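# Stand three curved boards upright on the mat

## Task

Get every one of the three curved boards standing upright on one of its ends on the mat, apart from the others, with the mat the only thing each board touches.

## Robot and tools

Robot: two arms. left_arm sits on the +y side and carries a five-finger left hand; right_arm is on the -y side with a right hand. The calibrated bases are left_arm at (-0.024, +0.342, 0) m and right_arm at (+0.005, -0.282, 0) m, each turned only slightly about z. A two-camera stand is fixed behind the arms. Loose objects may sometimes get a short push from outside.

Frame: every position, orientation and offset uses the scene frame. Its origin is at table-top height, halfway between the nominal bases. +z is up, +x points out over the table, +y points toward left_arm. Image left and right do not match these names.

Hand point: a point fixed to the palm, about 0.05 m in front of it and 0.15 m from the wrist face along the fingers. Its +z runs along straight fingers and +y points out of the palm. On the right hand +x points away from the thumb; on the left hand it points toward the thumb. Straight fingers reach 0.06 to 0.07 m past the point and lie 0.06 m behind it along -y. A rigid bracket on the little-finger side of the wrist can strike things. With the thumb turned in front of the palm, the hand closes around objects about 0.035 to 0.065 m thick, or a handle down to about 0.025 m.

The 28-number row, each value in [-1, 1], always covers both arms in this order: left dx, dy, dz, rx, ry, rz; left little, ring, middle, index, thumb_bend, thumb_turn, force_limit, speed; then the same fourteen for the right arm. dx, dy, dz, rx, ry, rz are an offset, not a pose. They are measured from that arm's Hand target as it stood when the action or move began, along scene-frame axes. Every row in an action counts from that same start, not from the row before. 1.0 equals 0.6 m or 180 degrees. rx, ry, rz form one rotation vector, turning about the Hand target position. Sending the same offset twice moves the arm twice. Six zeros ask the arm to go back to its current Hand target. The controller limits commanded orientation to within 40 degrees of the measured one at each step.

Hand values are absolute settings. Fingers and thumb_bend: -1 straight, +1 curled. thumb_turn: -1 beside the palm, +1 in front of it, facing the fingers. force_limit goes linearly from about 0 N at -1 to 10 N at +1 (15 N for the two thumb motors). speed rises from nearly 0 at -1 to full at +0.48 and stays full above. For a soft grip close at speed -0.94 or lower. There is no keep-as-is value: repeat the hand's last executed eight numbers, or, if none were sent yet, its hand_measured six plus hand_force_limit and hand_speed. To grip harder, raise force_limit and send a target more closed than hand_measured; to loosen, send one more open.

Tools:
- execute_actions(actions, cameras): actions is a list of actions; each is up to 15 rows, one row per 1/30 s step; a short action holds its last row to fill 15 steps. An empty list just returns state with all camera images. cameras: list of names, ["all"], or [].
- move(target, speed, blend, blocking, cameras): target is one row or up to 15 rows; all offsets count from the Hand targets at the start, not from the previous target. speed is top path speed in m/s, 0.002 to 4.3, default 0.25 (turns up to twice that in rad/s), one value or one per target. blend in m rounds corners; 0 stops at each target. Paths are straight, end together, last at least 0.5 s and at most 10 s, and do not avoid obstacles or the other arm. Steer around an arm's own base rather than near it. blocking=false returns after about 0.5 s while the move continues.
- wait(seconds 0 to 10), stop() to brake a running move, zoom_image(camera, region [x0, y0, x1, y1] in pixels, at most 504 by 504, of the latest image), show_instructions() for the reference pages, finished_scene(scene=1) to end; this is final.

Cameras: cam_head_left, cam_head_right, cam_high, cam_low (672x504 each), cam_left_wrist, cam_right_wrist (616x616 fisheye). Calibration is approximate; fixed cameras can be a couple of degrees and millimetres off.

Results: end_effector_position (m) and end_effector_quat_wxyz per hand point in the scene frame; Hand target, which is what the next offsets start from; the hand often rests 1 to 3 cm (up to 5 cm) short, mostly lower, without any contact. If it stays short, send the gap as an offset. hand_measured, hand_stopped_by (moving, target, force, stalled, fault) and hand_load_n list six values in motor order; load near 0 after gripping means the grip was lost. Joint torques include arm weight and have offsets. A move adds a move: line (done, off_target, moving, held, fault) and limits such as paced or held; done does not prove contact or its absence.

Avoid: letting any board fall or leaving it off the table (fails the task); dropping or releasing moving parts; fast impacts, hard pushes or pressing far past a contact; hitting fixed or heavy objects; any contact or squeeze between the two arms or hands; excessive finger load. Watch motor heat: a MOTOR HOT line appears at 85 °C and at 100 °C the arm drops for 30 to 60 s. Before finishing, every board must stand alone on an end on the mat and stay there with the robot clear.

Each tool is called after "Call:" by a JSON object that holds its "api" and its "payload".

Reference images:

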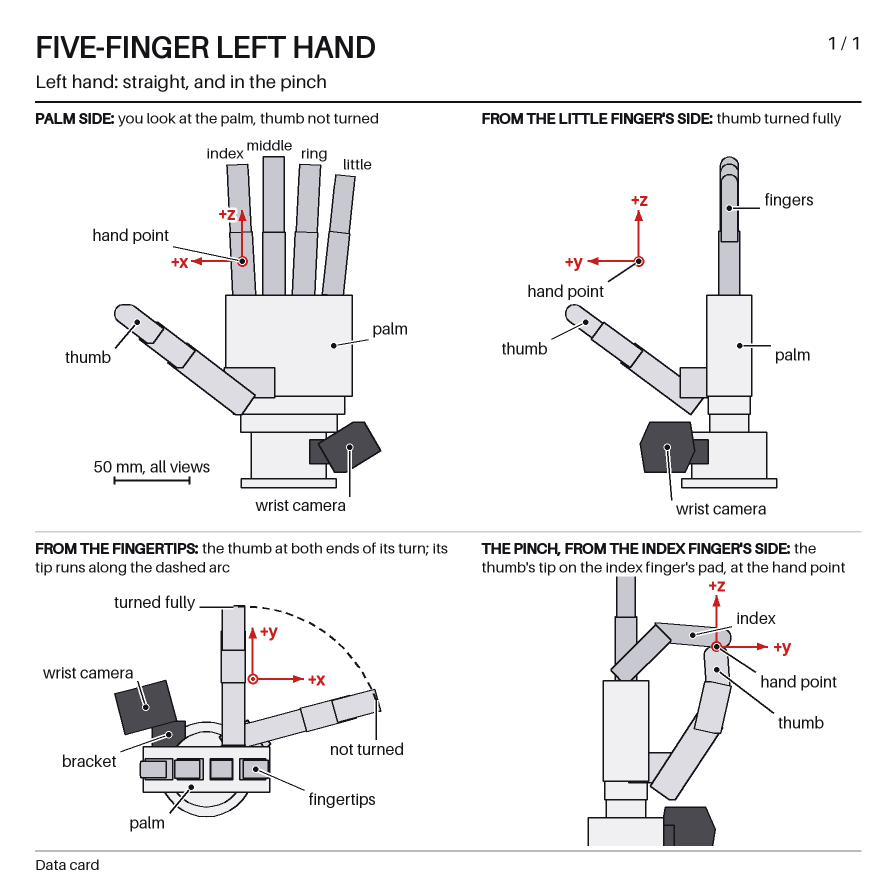

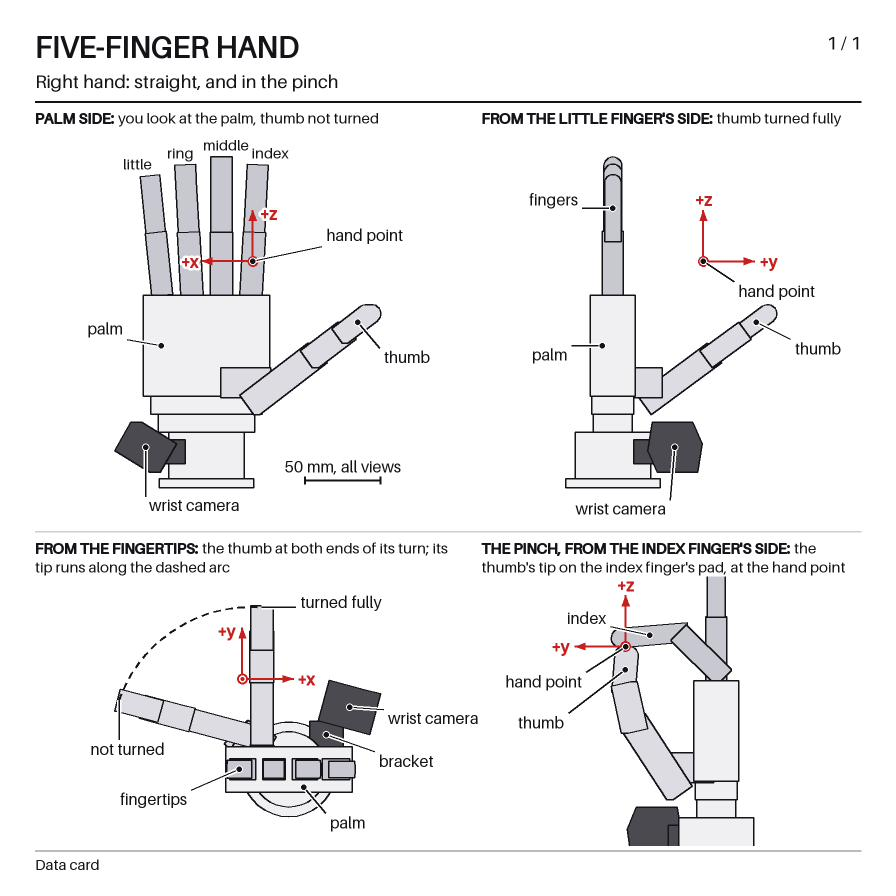

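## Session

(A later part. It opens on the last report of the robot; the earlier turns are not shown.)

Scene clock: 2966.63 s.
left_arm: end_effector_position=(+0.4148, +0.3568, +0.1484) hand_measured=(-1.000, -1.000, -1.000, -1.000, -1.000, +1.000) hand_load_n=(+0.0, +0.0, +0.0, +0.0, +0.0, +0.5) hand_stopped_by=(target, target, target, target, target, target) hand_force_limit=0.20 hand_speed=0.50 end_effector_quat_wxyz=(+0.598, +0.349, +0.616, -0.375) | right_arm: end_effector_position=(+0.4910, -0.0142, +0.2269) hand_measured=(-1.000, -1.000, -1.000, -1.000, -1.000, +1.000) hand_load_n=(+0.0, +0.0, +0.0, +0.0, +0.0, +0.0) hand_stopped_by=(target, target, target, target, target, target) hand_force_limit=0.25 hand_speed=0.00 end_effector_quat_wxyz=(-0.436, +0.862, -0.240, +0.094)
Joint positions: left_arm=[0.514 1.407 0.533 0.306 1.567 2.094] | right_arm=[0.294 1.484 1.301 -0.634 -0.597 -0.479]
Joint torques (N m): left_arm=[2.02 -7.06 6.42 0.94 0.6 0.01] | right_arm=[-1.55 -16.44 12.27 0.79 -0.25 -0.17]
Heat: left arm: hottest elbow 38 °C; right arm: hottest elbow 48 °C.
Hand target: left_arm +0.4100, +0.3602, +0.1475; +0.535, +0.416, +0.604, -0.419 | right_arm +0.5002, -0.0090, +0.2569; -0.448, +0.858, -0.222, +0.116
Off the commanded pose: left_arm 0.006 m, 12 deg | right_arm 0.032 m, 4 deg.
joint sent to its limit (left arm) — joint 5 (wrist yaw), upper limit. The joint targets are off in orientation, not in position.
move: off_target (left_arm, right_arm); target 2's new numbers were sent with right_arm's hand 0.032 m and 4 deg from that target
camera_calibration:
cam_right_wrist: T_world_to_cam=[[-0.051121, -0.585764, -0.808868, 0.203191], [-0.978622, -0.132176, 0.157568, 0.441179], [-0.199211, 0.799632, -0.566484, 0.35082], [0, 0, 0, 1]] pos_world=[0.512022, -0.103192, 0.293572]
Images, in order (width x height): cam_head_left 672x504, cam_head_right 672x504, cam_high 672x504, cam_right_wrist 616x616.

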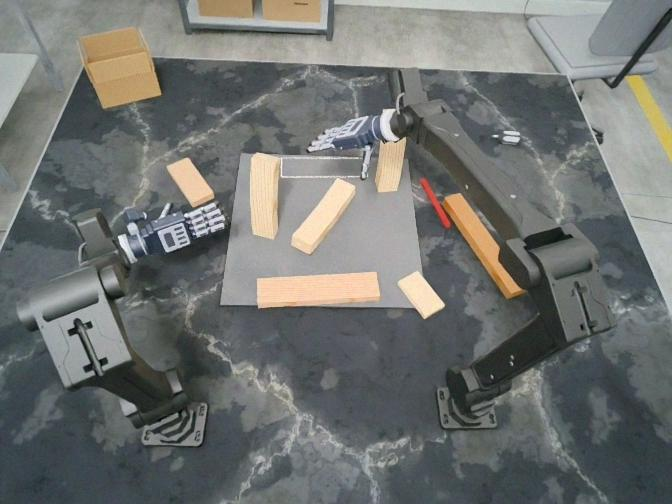

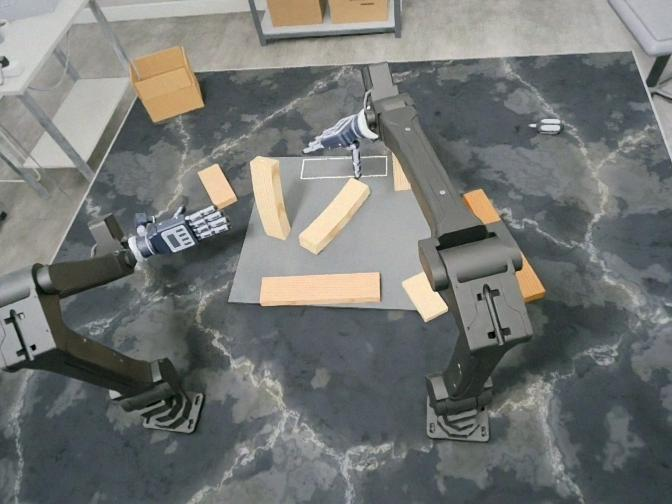

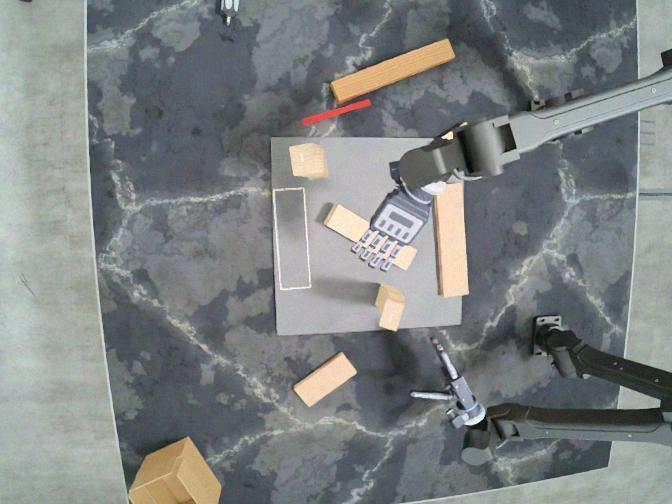

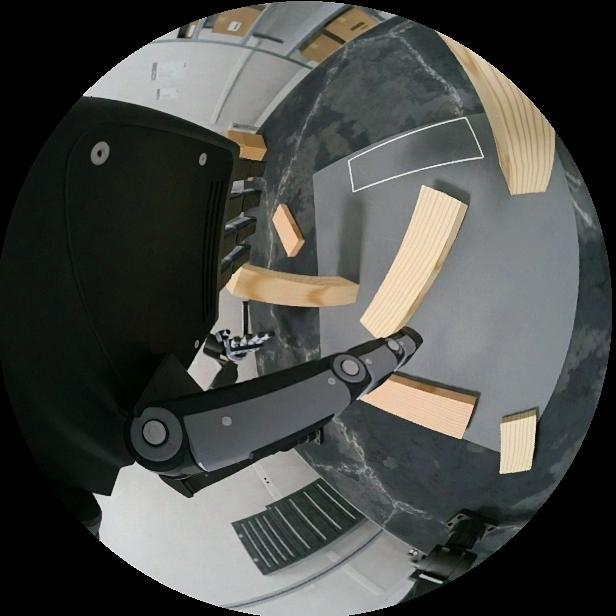

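Call:
{"api": "move", "payload": {"target": [0,0,0,0,0,0,-1,-1,-1,-1,-1,1,0.2,0.5,0.018,0.055,-0.195,0,0,-0.0072,-1,-1,-1,-1,-1,1,0.25,0], "speed": 0.15, "cameras": ["cam_right_wrist","cam_high","cam_head_left","cam_head_right"]}}

Call:
{"api": "zoom_image", "payload": {"camera": "cam_right_wrist", "region": [300, 100, 550, 400]}}

Call:
{"api": "zoom_image", "payload": {"camera": "cam_high", "region": [310, 180, 450, 290]}}

Scene clock: 3002.83 s.
left_arm: end_effector_position=(+0.4148, +0.3568, +0.1484) hand_measured=(-1.000, -1.000, -1.000, -1.000, -1.000, +1.000) hand_load_n=(+0.0, +0.0, +0.0, +0.0, +0.0, +0.0) hand_stopped_by=(target, target, target, target, target, target) hand_force_limit=0.20 hand_speed=0.50 end_effector_quat_wxyz=(+0.598, +0.349, +0.616, -0.375) | right_arm: end_effector_position=(+0.5088, +0.0187, +0.1398) hand_measured=(-1.000, -1.000, -1.000, -1.000, -1.000, +1.000) hand_load_n=(+0.0, +0.0, +0.0, +0.0, +0.0, +0.0) hand_stopped_by=(target, target, target, target, target, target) hand_force_limit=0.25 hand_speed=0.00 end_effector_quat_wxyz=(-0.442, +0.858, -0.231, +0.119)
Joint positions: left_arm=[0.514 1.407 0.533 0.306 1.567 2.094] | right_arm=[0.352 1.592 1.172 -0.322 -0.537 -0.44]
Joint torques (N m): left_arm=[2.2 -6.95 6.37 0.88 0.59 0.01] | right_arm=[-1.49 -15.15 8.25 2 -0.19 0.1]
Heat: left arm: hottest elbow 38 °C; right arm: hottest elbow 47 °C.
Hand target: left_arm +0.4100, +0.3602, +0.1475; +0.535, +0.416, +0.604, -0.419 | right_arm +0.5110, +0.0240, +0.1399; -0.446, +0.856, -0.232, +0.121
Off the commanded pose: left_arm 0.006 m, 12 deg | right_arm 0.006 m, 1 deg.
joint sent to its limit (left arm) — joint 5 (wrist yaw), upper limit. The joint targets are off in orientation, not in position.
move: off_target (left_arm)
camera_calibration:
cam_right_wrist: T_world_to_cam=[[-0.0108152, -0.585315, -0.810734, 0.132732], [-0.986789, -0.124825, 0.103282, 0.488189], [-0.161652, 0.80114, -0.576232, 0.260913], [0, 0, 0, 1]] pos_world=[0.525352, -0.0704, 0.207535]
Images, in order (width x height): cam_head_left 672x504, cam_head_right 672x504, cam_high 672x504, cam_right_wrist 616x616.

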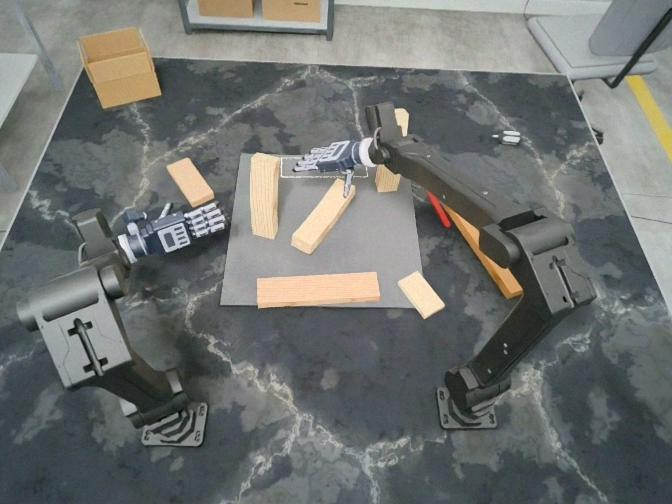

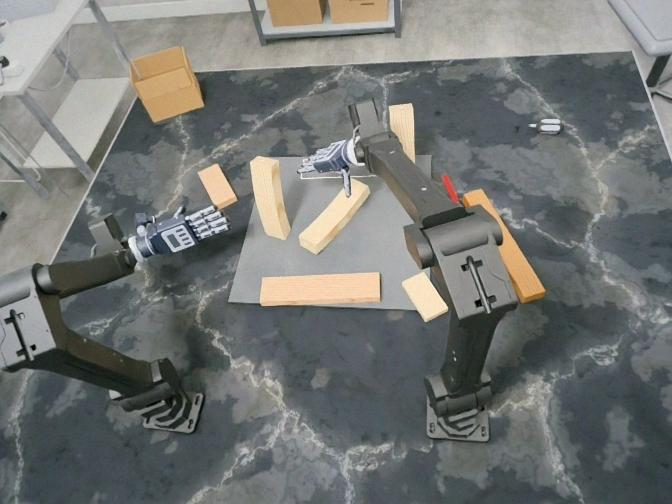

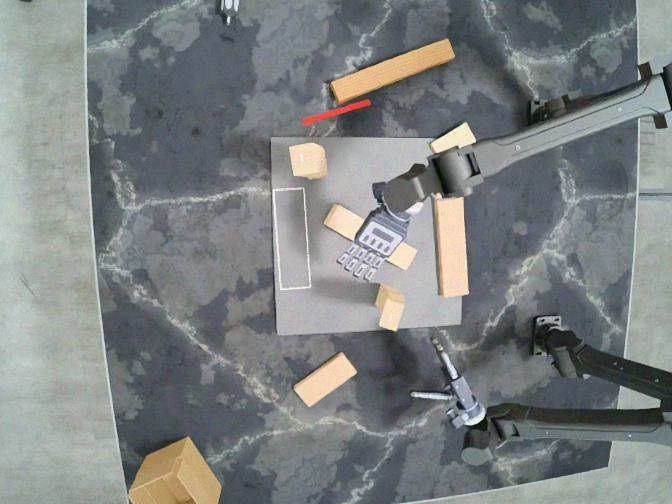

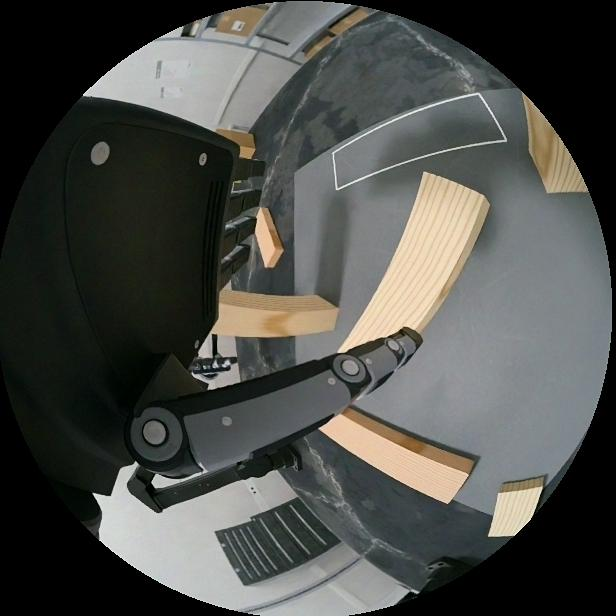

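Scaled by 1.680 from the camera's 616x616 image, which has a finer 880x880 frame.

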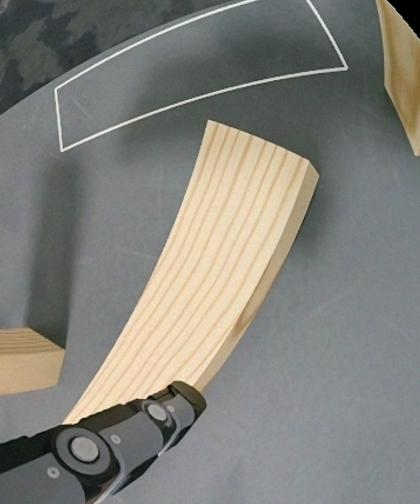

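Scaled by 3.600 from the camera's 672x504 image, which has a finer 960x720 frame.

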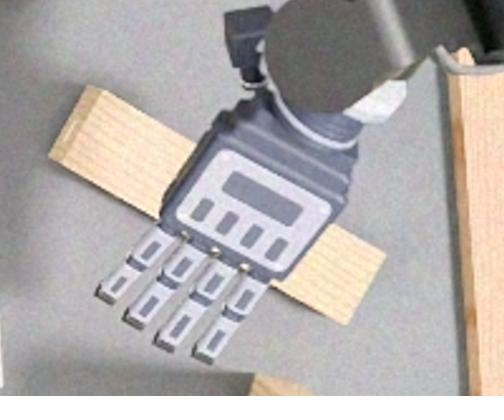

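Call:
{"api": "zoom_image", "payload": {"camera": "cam_head_left", "region": [270, 120, 400, 260]}}

Call:
{"api": "zoom_image", "payload": {"camera": "cam_head_right", "region": [280, 120, 410, 260]}}

Scaled by 3.600 from the camera's 672x504 image, which has a finer 960x720 frame.

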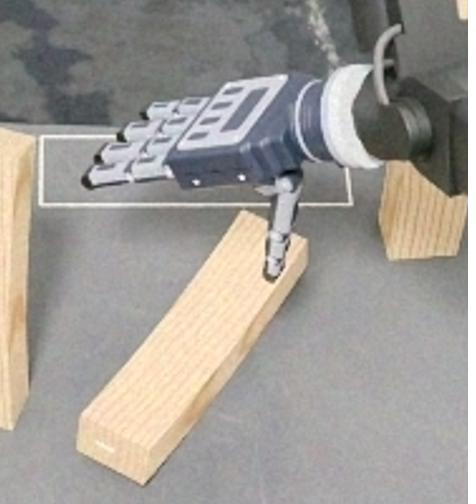

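Scaled by 3.600 from the camera's 672x504 image, which has a finer 960x720 frame.

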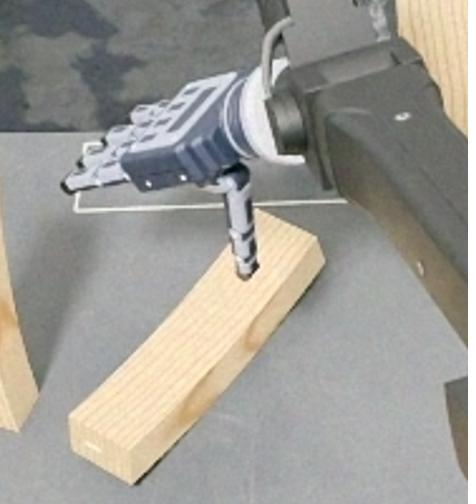

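Call:
{"api": "move", "payload": {"target": [0,0,0,0,0,0,-1,-1,-1,-1,-1,1,0.2,0.5,-0.019,0.0123,-0.085,0,0,-0.0194,-1,-1,-1,-1,-1,1,0.25,0], "speed": 0.12, "cameras": ["cam_right_wrist","cam_high","cam_head_left","cam_head_right"]}}

Call:
{"api": "zoom_image", "payload": {"camera": "cam_head_left", "region": [270, 120, 400, 260]}}

Call:
{"api": "zoom_image", "payload": {"camera": "cam_head_right", "region": [280, 120, 410, 260]}}

Call:
{"api": "zoom_image", "payload": {"camera": "cam_high", "region": [310, 180, 450, 290]}}

Scene clock: 3090.00 s.
left_arm: end_effector_position=(+0.4148, +0.3568, +0.1484) hand_measured=(-1.000, -1.000, -1.000, -1.000, -1.000, +1.000) hand_load_n=(+0.0, +0.0, +0.0, +0.0, +0.0, +0.0) hand_stopped_by=(target, target, target, target, target, target) hand_force_limit=0.20 hand_speed=0.50 end_effector_quat_wxyz=(+0.598, +0.349, +0.616, -0.375) | right_arm: end_effector_position=(+0.4982, +0.0267, +0.0907) hand_measured=(-1.000, -1.000, -1.000, -1.000, -1.000, +1.000) hand_load_n=(+0.0, +0.0, +0.0, +0.0, +0.0, +0.0) hand_stopped_by=(target, target, target, target, target, target) hand_force_limit=0.25 hand_speed=0.00 end_effector_quat_wxyz=(-0.439, +0.851, -0.256, +0.134)
Joint positions: left_arm=[0.514 1.407 0.533 0.306 1.567 2.094] | right_arm=[0.386 1.622 1.056 -0.139 -0.467 -0.37]
Joint torques (N m): left_arm=[2.02 -7.24 6.34 0.9 0.61 0.01] | right_arm=[-1.49 -15.27 7.64 2.02 -0.14 0.06]
Heat: left arm: hottest elbow 38 °C; right arm: hottest elbow 44 °C.
Hand target: left_arm +0.4100, +0.3602, +0.1475; +0.535, +0.416, +0.604, -0.419 | right_arm +0.4996, +0.0315, +0.0890; -0.443, +0.848, -0.258, +0.134
Off the commanded pose: left_arm 0.006 m, 12 deg | right_arm 0.005 m, 1 deg.
joint sent to its limit (left arm) — joint 5 (wrist yaw), upper limit. The joint targets are off in orientation, not in position.
move: off_target (left_arm)
camera_calibration:
cam_right_wrist: T_world_to_cam=[[-0.0425357, -0.583347, -0.811109, 0.113183], [-0.992917, -0.0654617, 0.0991498, 0.485769], [-0.110935, 0.809581, -0.576431, 0.198986], [0, 0, 0, 1]] pos_world=[0.509217, -0.0632709, 0.158341]
Images, in order (width x height): cam_head_left 672x504, cam_head_right 672x504, cam_high 672x504, cam_right_wrist 616x616.

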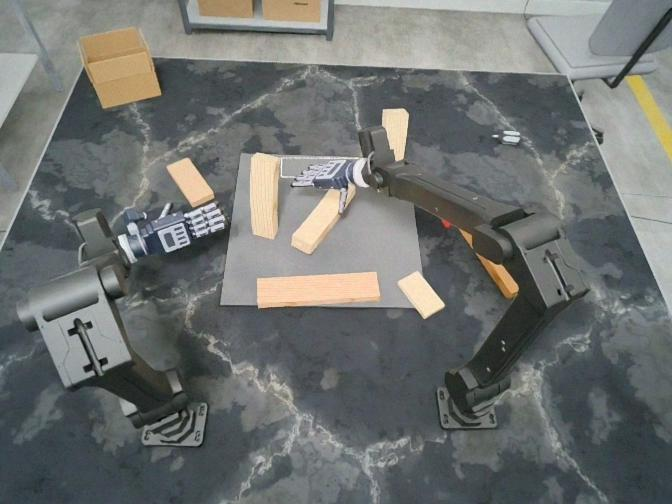

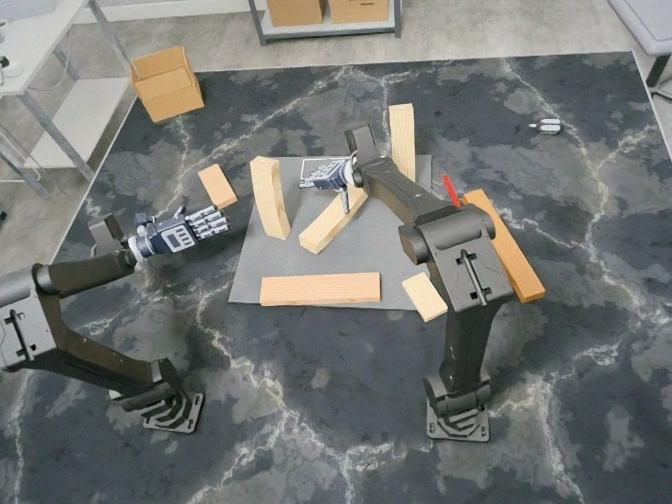

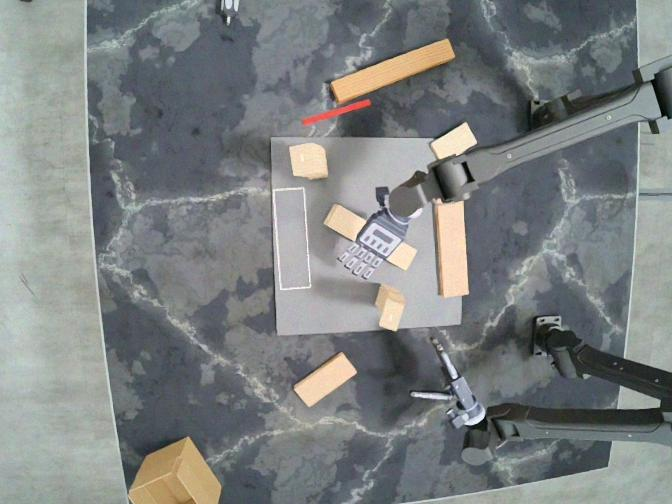

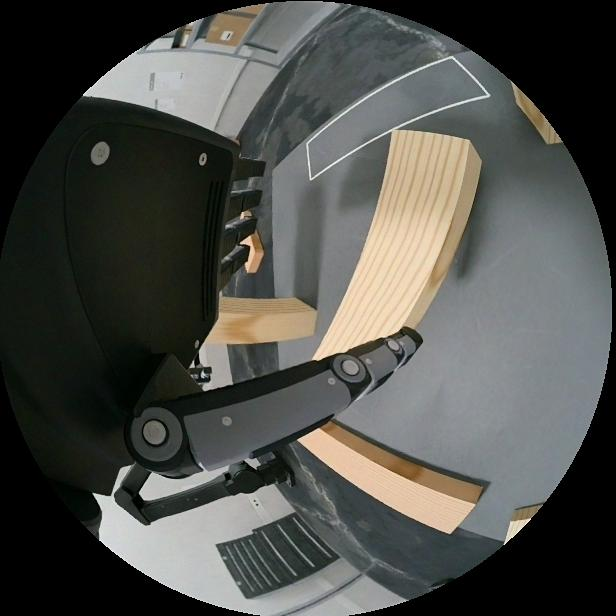

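Scaled by 3.600 from the camera's 672x504 image, which has a finer 960x720 frame.

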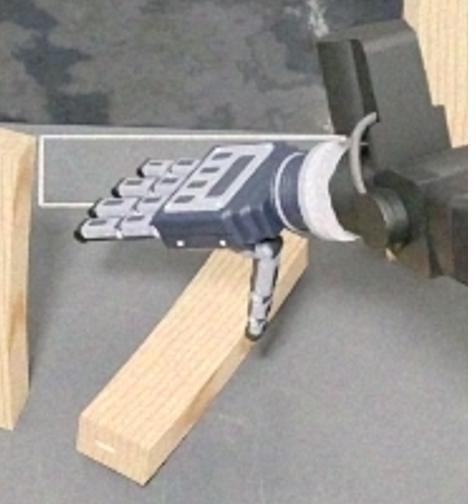

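Scaled by 3.600 from the camera's 672x504 image, which has a finer 960x720 frame.

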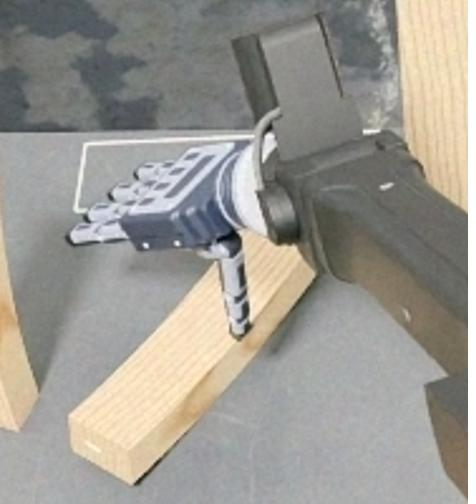

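Scaled by 3.600 from the camera's 672x504 image, which has a finer 960x720 frame.

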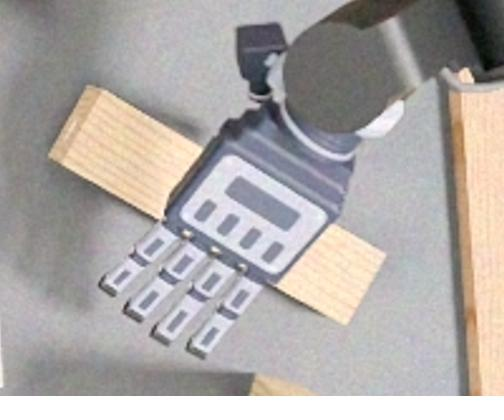

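Call:
{"api": "move", "payload": {"target": [0,0,0,0,0,0,-1,-1,-1,-1,-1,1,0.2,0.5,0.0027,0.0042,-0.08,0,0,0,-1,-1,-1,-1,-1,1,0.25,0], "speed": 0.08, "cameras": ["cam_right_wrist","cam_high","cam_head_left","cam_head_right"]}}

Call:
{"api": "zoom_image", "payload": {"camera": "cam_head_left", "region": [270, 120, 400, 260]}}

Call:
{"api": "zoom_image", "payload": {"camera": "cam_head_right", "region": [280, 120, 410, 260]}}

Scene clock: 3100.87 s.
left_arm: end_effector_position=(+0.4148, +0.3568, +0.1484) hand_measured=(-1.000, -1.000, -1.000, -1.000, -1.000, +1.000) hand_load_n=(+0.0, +0.0, +0.0, +0.0, +0.0, +0.0) hand_stopped_by=(target, target, target, target, target, target) hand_force_limit=0.20 hand_speed=0.50 end_effector_quat_wxyz=(+0.598, +0.349, +0.616, -0.375) | right_arm: end_effector_position=(+0.5009, +0.0287, +0.0439) hand_measured=(-1.000, -1.000, -1.000, -1.000, -1.000, +1.000) hand_load_n=(+0.0, +0.0, +0.0, +0.0, +0.0, +0.0) hand_stopped_by=(target, target, target, target, target, target) hand_force_limit=0.25 hand_speed=0.00 end_effector_quat_wxyz=(-0.439, +0.850, -0.256, +0.135)
Joint positions: left_arm=[0.514 1.407 0.533 0.306 1.567 2.094] | right_arm=[0.387 1.705 1.014 -0.011 -0.464 -0.367]
Joint torques (N m): left_arm=[2.02 -7.12 6.38 0.9 0.6 0] | right_arm=[-1.44 -15.68 7.09 2.06 -0.15 0.1]
Heat: left arm: hottest elbow 38 °C; right arm: hottest elbow 44 °C.
Hand target: left_arm +0.4100, +0.3602, +0.1475; +0.535, +0.416, +0.604, -0.419 | right_arm +0.5012, +0.0339, +0.0409; -0.443, +0.848, -0.258, +0.134
Off the commanded pose: left_arm 0.006 m, 12 deg | right_arm 0.006 m, 0 deg.
joint sent to its limit (left arm) — joint 5 (wrist yaw), upper limit. The joint targets are off in orientation, not in position.
move: off_target (left_arm)
camera_calibration:
cam_right_wrist: T_world_to_cam=[[-0.0426276, -0.582664, -0.811594, 0.076577], [-0.993201, -0.0633662, 0.0976583, 0.493359], [-0.10833, 0.810239, -0.576001, 0.1694], [0, 0, 0, 1]] pos_world=[0.51162, -0.0613733, 0.111543]
Images, in order (width x height): cam_head_left 672x504, cam_head_right 672x504, cam_high 672x504, cam_right_wrist 616x616.

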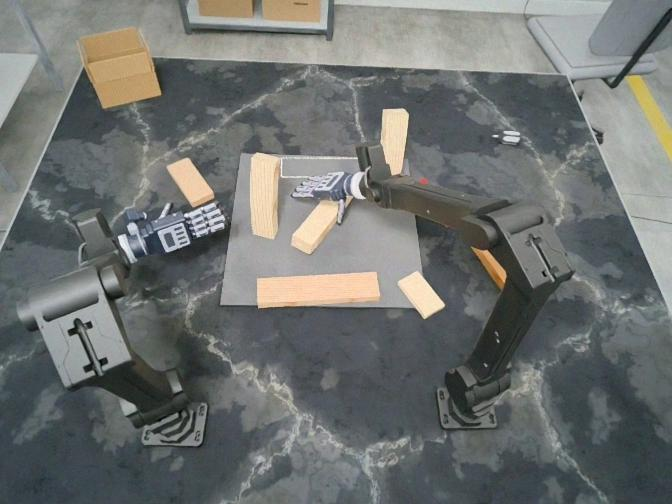

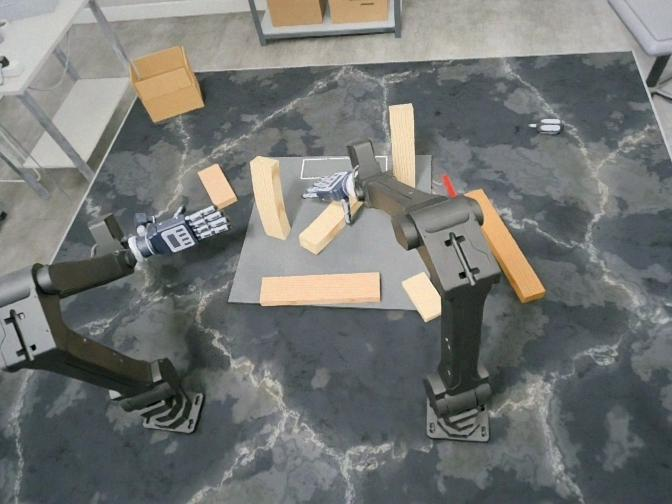

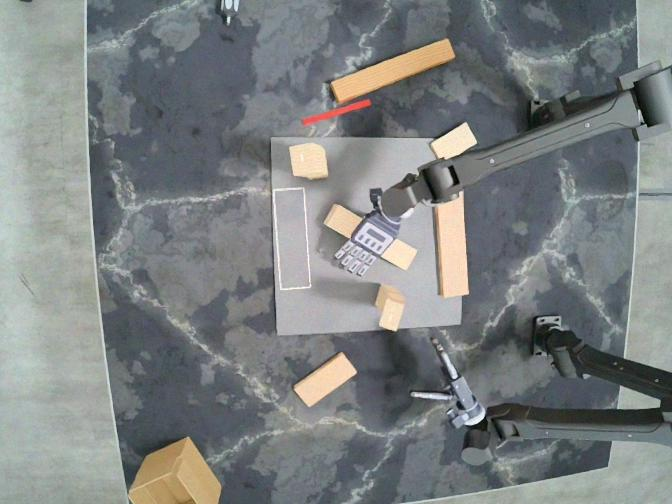

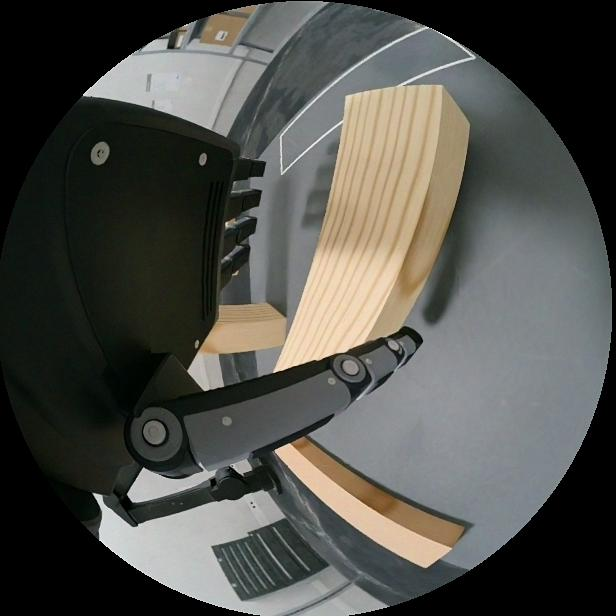

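Scaled by 3.600 from the camera's 672x504 image, which has a finer 960x720 frame.

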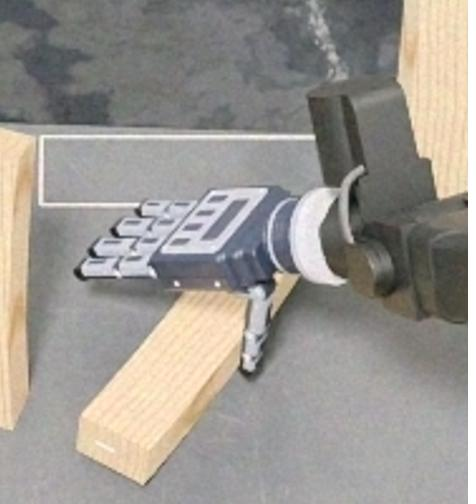

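Scaled by 3.600 from the camera's 672x504 image, which has a finer 960x720 frame.

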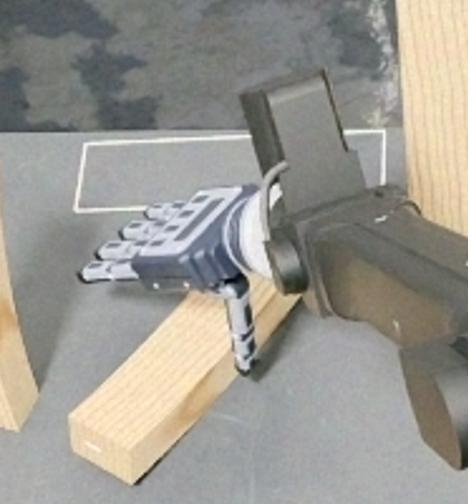

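Call:
{"api": "move", "payload": {"target": [0,0,0,0,0,0,-1,-1,-1,-1,-1,1,0.2,0.5,0,0,0,0,0,0,-0.5,-0.4,0.1,0.1,-0.75,1,0.2,-0.8], "speed": 0.08, "cameras": ["cam_right_wrist"]}}

Scene clock: 3110.00 s.
left_arm: end_effector_position=(+0.4148, +0.3568, +0.1484) hand_measured=(-1.000, -1.000, -1.000, -1.000, -1.000, +1.000) hand_load_n=(+0.0, +0.0, +0.0, +0.0, -0.5, +0.5) hand_stopped_by=(target, target, target, target, target, target) hand_force_limit=0.20 hand_speed=0.50 end_effector_quat_wxyz=(+0.598, +0.349, +0.616, -0.375) | right_arm: end_effector_position=(+0.5003, +0.0282, +0.0429) hand_measured=(-0.500, -0.400, -0.152, -0.118, -0.754, +1.000) hand_load_n=(+0.0, +0.0, +2.5, +11.5, +10.5, -1.5) hand_stopped_by=(target, target, force, force, target, target) hand_force_limit=0.20 hand_speed=-0.80 end_effector_quat_wxyz=(-0.439, +0.850, -0.257, +0.135)
Joint positions: left_arm=[0.514 1.407 0.533 0.306 1.567 2.094] | right_arm=[0.387 1.705 1.011 -0.008 -0.462 -0.366]
Joint torques (N m): left_arm=[2.2 -7.18 6.38 0.91 0.6 0] | right_arm=[-1.44 -15.68 7.3 1.98 -0.21 0.08]
Heat: left arm: hottest elbow 38 °C; right arm: hottest elbow 44 °C.
Hand target: left_arm +0.4100, +0.3602, +0.1475; +0.535, +0.416, +0.604, -0.419 | right_arm +0.5012, +0.0339, +0.0410; -0.443, +0.848, -0.258, +0.134
Off the commanded pose: left_arm 0.006 m, 12 deg | right_arm 0.006 m, 0 deg.
joint sent to its limit (left arm) — joint 5 (wrist yaw), upper limit. The joint targets are off in orientation, not in position.
move: off_target (left_arm)
camera_calibration:
cam_right_wrist: T_world_to_cam=[[-0.0443305, -0.583147, -0.811156, 0.0762332], [-0.993276, -0.0611944, 0.0982766, 0.492836], [-0.106948, 0.810059, -0.576513, 0.168494], [0, 0, 0, 1]] pos_world=[0.510922, -0.0618761, 0.110542]
Images, in order (width x height): cam_right_wrist 616x616.

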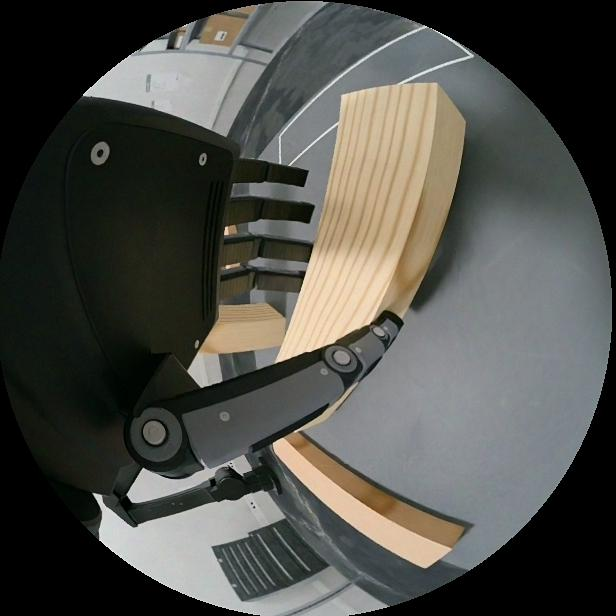

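Call:
{"api": "move", "payload": {"target": [[0,0,0,0,0,0,-1,-1,-1,-1,-1,1,0.2,0.5,0,0,0.267,0,0,0,-0.5,-0.4,0.1,0.1,-0.75,1,0.2,-0.8],[0,0,0,0,0,0,-1,-1,-1,-1,-1,1,0.2,0.5,-0.0187,-0.1315,0.3233,-0.1025,-0.5696,0.1869,-0.5,-0.4,0.1,0.1,-0.75,1,0.2,-0.8]], "speed": [0.12,0.15], "blend": [0.02,0], "cameras": ["cam_right_wrist","cam_high","cam_head_left","cam_left_wrist"]}}

Scene clock: 3161.57 s.
left_arm: end_effector_position=(+0.4148, +0.3568, +0.1484) hand_measured=(-1.000, -1.000, -1.000, -1.000, -1.000, +1.000) hand_load_n=(+0.0, +0.0, +0.0, +0.0, +0.0, +0.5) hand_stopped_by=(target, target, target, target, target, target) hand_force_limit=0.20 hand_speed=0.50 end_effector_quat_wxyz=(+0.598, +0.349, +0.616, -0.375) | right_arm: end_effector_position=(+0.4842, -0.0413, +0.2143) hand_measured=(-0.500, -0.400, -0.152, -0.118, -0.754, +1.000) hand_load_n=(+0.0, +0.0, +1.5, +11.0, +11.0, +0.5) hand_stopped_by=(target, target, force, force, target, target) hand_force_limit=0.20 hand_speed=-0.80 end_effector_quat_wxyz=(-0.392, +0.540, +0.406, +0.624)
Joint positions: left_arm=[0.514 1.407 0.533 0.306 1.567 2.094] | right_arm=[0.213 1.474 0.561 1.068 -0.975 -1.527]
Joint torques (N m): left_arm=[2.14 -7.12 6.38 0.88 0.6 0.01] | right_arm=[-2.61 -12.1 6.94 2.86 0.07 -0.5]
Heat: left arm: hottest elbow 38 °C; right arm: hottest elbow 43 °C.
Hand target: left_arm +0.4100, +0.3602, +0.1475; +0.535, +0.416, +0.604, -0.419 | right_arm +0.4900, -0.0450, +0.2350; -0.369, +0.513, +0.421, +0.651
Off the commanded pose: left_arm 0.006 m, 12 deg | right_arm 0.022 m, 5 deg.
joint sent to its limit (left arm) — joint 5 (wrist yaw), upper limit. The joint targets are off in orientation, not in position.
move: off_target (left_arm, right_arm)
camera_calibration:
cam_left_wrist: T_world_to_cam=[[-0.862731, -0.442061, -0.245516, 0.554597], [-0.0321904, 0.53256, -0.84578, -0.0453828], [0.504638, -0.721777, -0.473686, 0.231641], [0, 0, 0, 1]] pos_world=[0.360112, 0.436528, 0.207504]
cam_right_wrist: T_world_to_cam=[[0.876393, -0.311225, 0.367524, -0.51312], [0.13755, -0.56959, -0.810338, 0.0818345], [0.461536, 0.760727, -0.456376, 0.0188874], [0, 0, 0, 1]] pos_world=[0.429721, -0.127452, 0.263517]
Images, in order (width x height): cam_head_left 672x504, cam_high 672x504, cam_left_wrist 616x616, cam_right_wrist 616x616.

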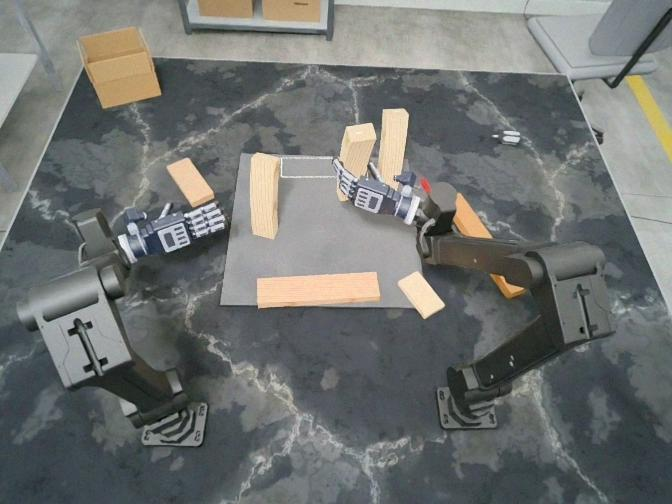

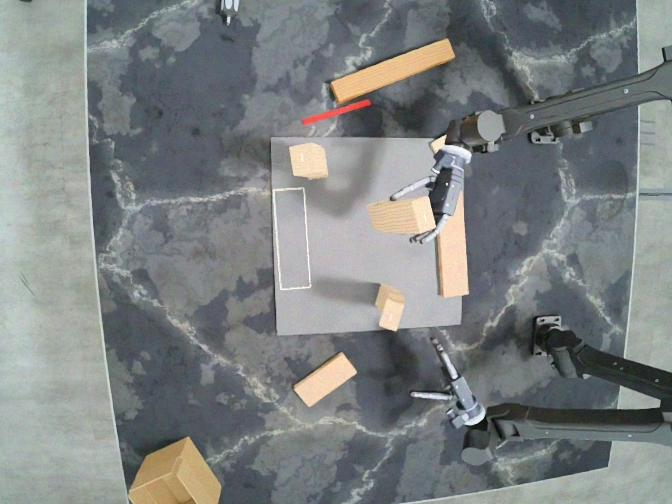

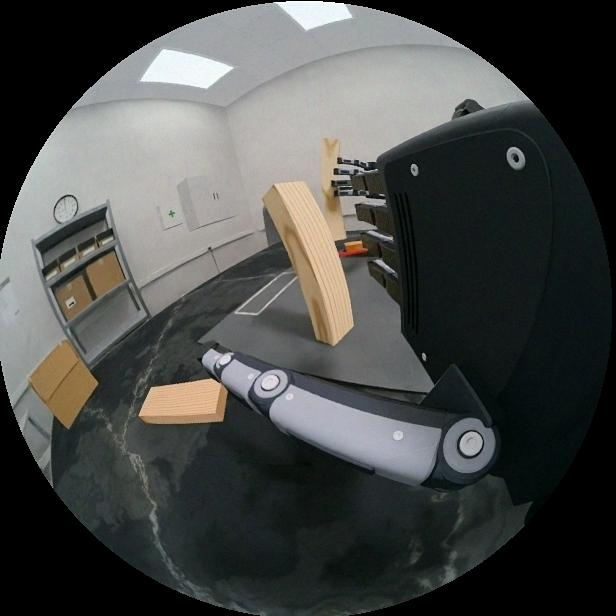

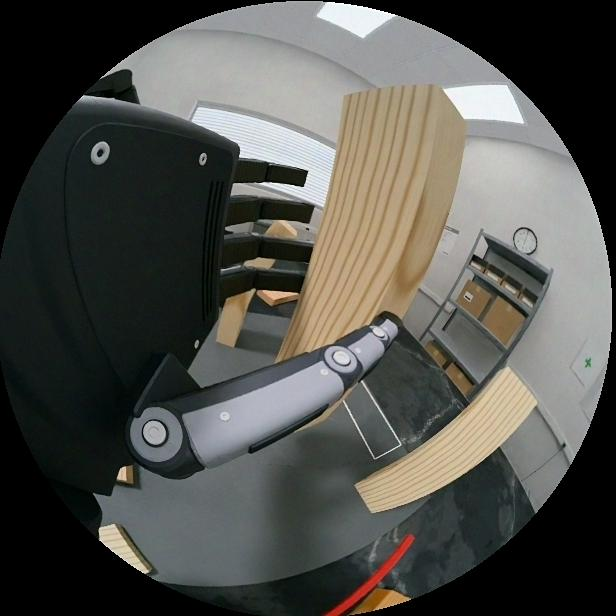

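Call:
{"api": "move", "payload": {"target": [0,0,0,0,0,0,-1,-1,-1,-1,-1,1,0.2,0.5,0,0,-0.117,-0.003,-0.0179,0,-0.5,-0.4,0.1,0.1,-0.75,1,0.2,-0.8], "speed": 0.08, "cameras": ["cam_right_wrist","cam_left_wrist"]}}

Call:
{"api": "zoom_image", "payload": {"camera": "cam_left_wrist", "region": [290, 120, 410, 320]}}

Scene clock: 3183.43 s.
left_arm: end_effector_position=(+0.4148, +0.3568, +0.1484) hand_measured=(-1.000, -1.000, -1.000, -1.000, -1.000, +1.000) hand_load_n=(+0.0, +0.0, +0.0, +0.0, +0.0, +0.0) hand_stopped_by=(target, target, target, target, target, target) hand_force_limit=0.20 hand_speed=0.50 end_effector_quat_wxyz=(+0.598, +0.349, +0.616, -0.375) | right_arm: end_effector_position=(+0.4844, -0.0414, +0.1465) hand_measured=(-0.500, -0.400, -0.152, -0.118, -0.754, +1.000) hand_load_n=(+0.0, -0.5, +1.5, +11.5, +11.0, +0.5) hand_stopped_by=(target, target, force, force, target, target) hand_force_limit=0.20 hand_speed=-0.80 end_effector_quat_wxyz=(-0.376, +0.522, +0.422, +0.639)
Joint positions: left_arm=[0.514 1.407 0.533 0.306 1.567 2.094] | right_arm=[0.212 1.737 0.528 1.388 -0.98 -1.57]
Joint torques (N m): left_arm=[2.08 -7 6.38 0.88 0.61 0.01] | right_arm=[-2.55 -13.04 4.92 2.86 0.09 -0.43]
Heat: left arm: hottest elbow 38 °C; right arm: hottest elbow 43 °C.
Hand target: left_arm +0.4100, +0.3602, +0.1475; +0.535, +0.416, +0.604, -0.419 | right_arm +0.4900, -0.0450, +0.1647; -0.355, +0.496, +0.434, +0.663
Off the commanded pose: left_arm 0.006 m, 12 deg | right_arm 0.020 m, 5 deg.
joint sent to its limit (left arm) — joint 5 (wrist yaw), upper limit. The joint targets are off in orientation, not in position.
move: off_target (left_arm, right_arm)
camera_calibration:
cam_left_wrist: T_world_to_cam=[[-0.862731, -0.442061, -0.245516, 0.554597], [-0.0321904, 0.53256, -0.84578, -0.0453828], [0.504638, -0.721777, -0.473686, 0.231641], [0, 0, 0, 1]] pos_world=[0.360112, 0.436528, 0.207504]
cam_right_wrist: T_world_to_cam=[[0.851442, -0.30596, 0.425951, -0.484632], [0.189494, -0.577841, -0.793846, -0.00111628], [0.489017, 0.75663, -0.43402, -0.0289129], [0, 0, 0, 1]] pos_world=[0.426987, -0.127047, 0.192995]
Images, in order (width x height): cam_left_wrist 616x616, cam_right_wrist 616x616.

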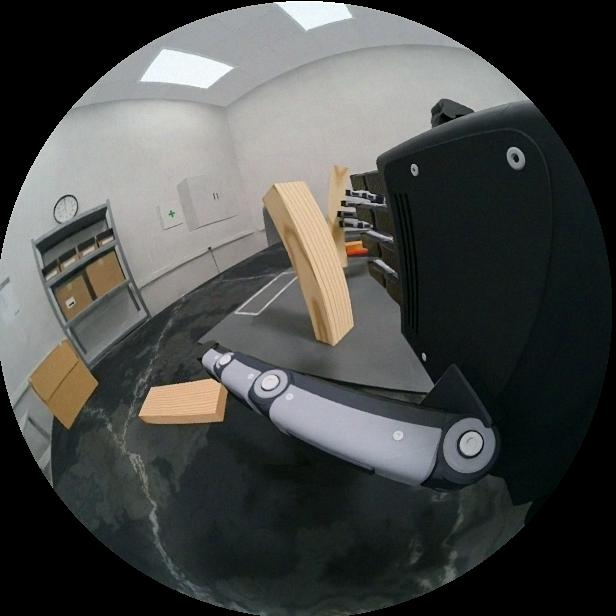

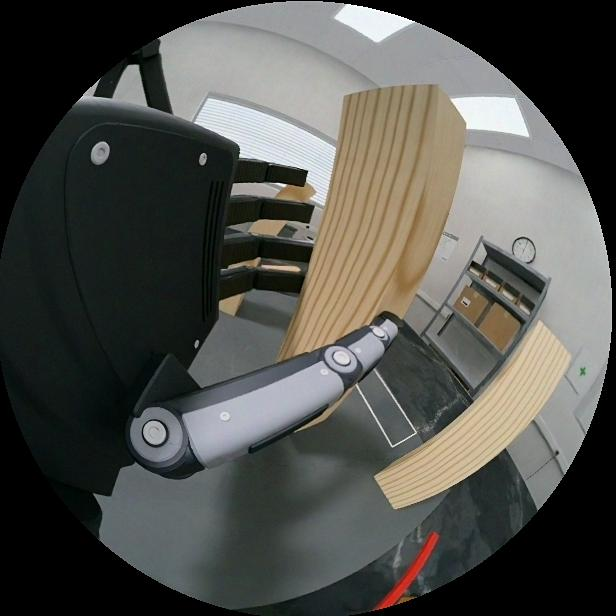

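Scaled by 2.520 from the camera's 616x616 image, which has a finer 880x880 frame.

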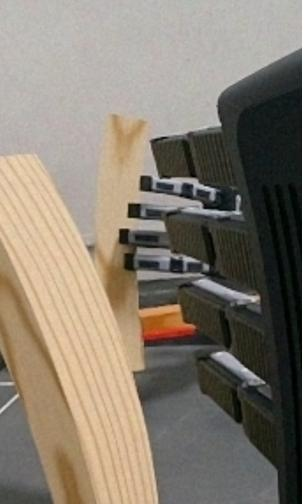

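Call:
{"api": "move", "payload": {"target": [-0.11,0,0.0,0,0,0.06,-1,-1,-1,-1,-1,1,0.2,0.5,0,0,0,0,0,0,-0.5,-0.4,0.1,0.1,-0.75,1,0.2,-0.8], "speed": 0.15, "cameras": ["cam_left_wrist"]}}

Call:
{"api": "zoom_image", "payload": {"camera": "cam_left_wrist", "region": [250, 120, 410, 320]}}

Scene clock: 3197.57 s.
left_arm: end_effector_position=(+0.3490, +0.3579, +0.1505) hand_measured=(-1.000, -1.000, -1.000, -1.000, -1.000, +1.000) hand_load_n=(+0.0, +0.0, +0.0, +0.0, +0.0, +0.0) hand_stopped_by=(target, target, target, target, target, target) hand_force_limit=0.20 hand_speed=0.50 end_effector_quat_wxyz=(+0.618, +0.323, +0.630, -0.342) | right_arm: end_effector_position=(+0.4844, -0.0413, +0.1466) hand_measured=(-0.500, -0.400, -0.152, -0.118, -0.754, +1.000) hand_load_n=(+0.0, +0.0, +1.5, +11.5, +11.5, +0.5) hand_stopped_by=(target, target, force, force, target, target) hand_force_limit=0.20 hand_speed=-0.80 end_effector_quat_wxyz=(-0.376, +0.521, +0.422, +0.639)
Joint positions: left_arm=[0.612 1.183 0.343 0.291 1.568 2.089] | right_arm=[0.212 1.737 0.528 1.388 -0.981 -1.57]
Joint torques (N m): left_arm=[2.02 -4.07 6.65 0.79 0.56 -0.11] | right_arm=[-2.61 -13.04 4.9 2.84 0.09 -0.43]
Heat: left arm: hottest elbow 38 °C; right arm: hottest elbow 42 °C.
Hand target: left_arm +0.3439, +0.3601, +0.1475; +0.572, +0.357, +0.640, -0.367 | right_arm +0.4899, -0.0450, +0.1648; -0.355, +0.496, +0.434, +0.663
Off the commanded pose: left_arm 0.006 m, 7 deg | right_arm 0.019 m, 5 deg.
joint sent to its limit (left arm) — joint 5 (wrist yaw), upper limit. The joint targets are off in orientation, not in position.
move: off_target (left_arm, right_arm)
camera_calibration:
cam_left_wrist: T_world_to_cam=[[-0.81302, -0.521915, -0.258077, 0.512039], [-0.0743657, 0.532704, -0.843028, -0.0320653], [0.577468, -0.666206, -0.471912, 0.221006], [0, 0, 0, 1]] pos_world=[0.28629, 0.431558, 0.209409]
Images, in order (width x height): cam_left_wrist 616x616.

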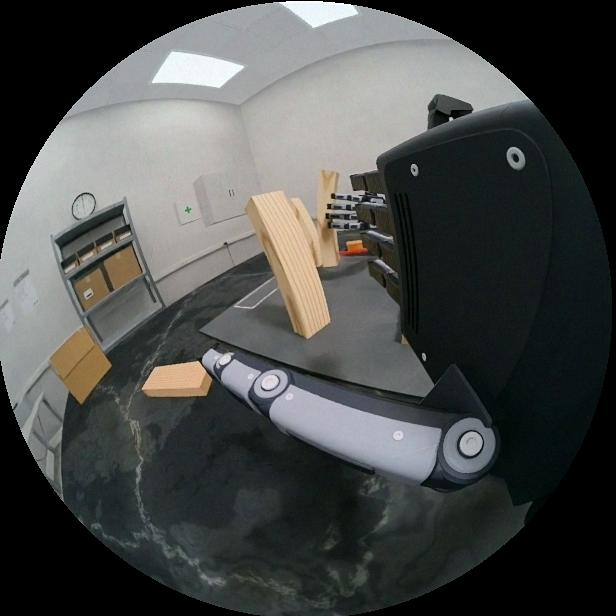

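Scaled by 2.520 from the camera's 616x616 image, which has a finer 880x880 frame.

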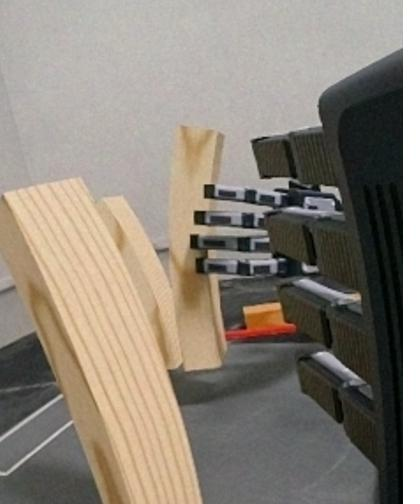

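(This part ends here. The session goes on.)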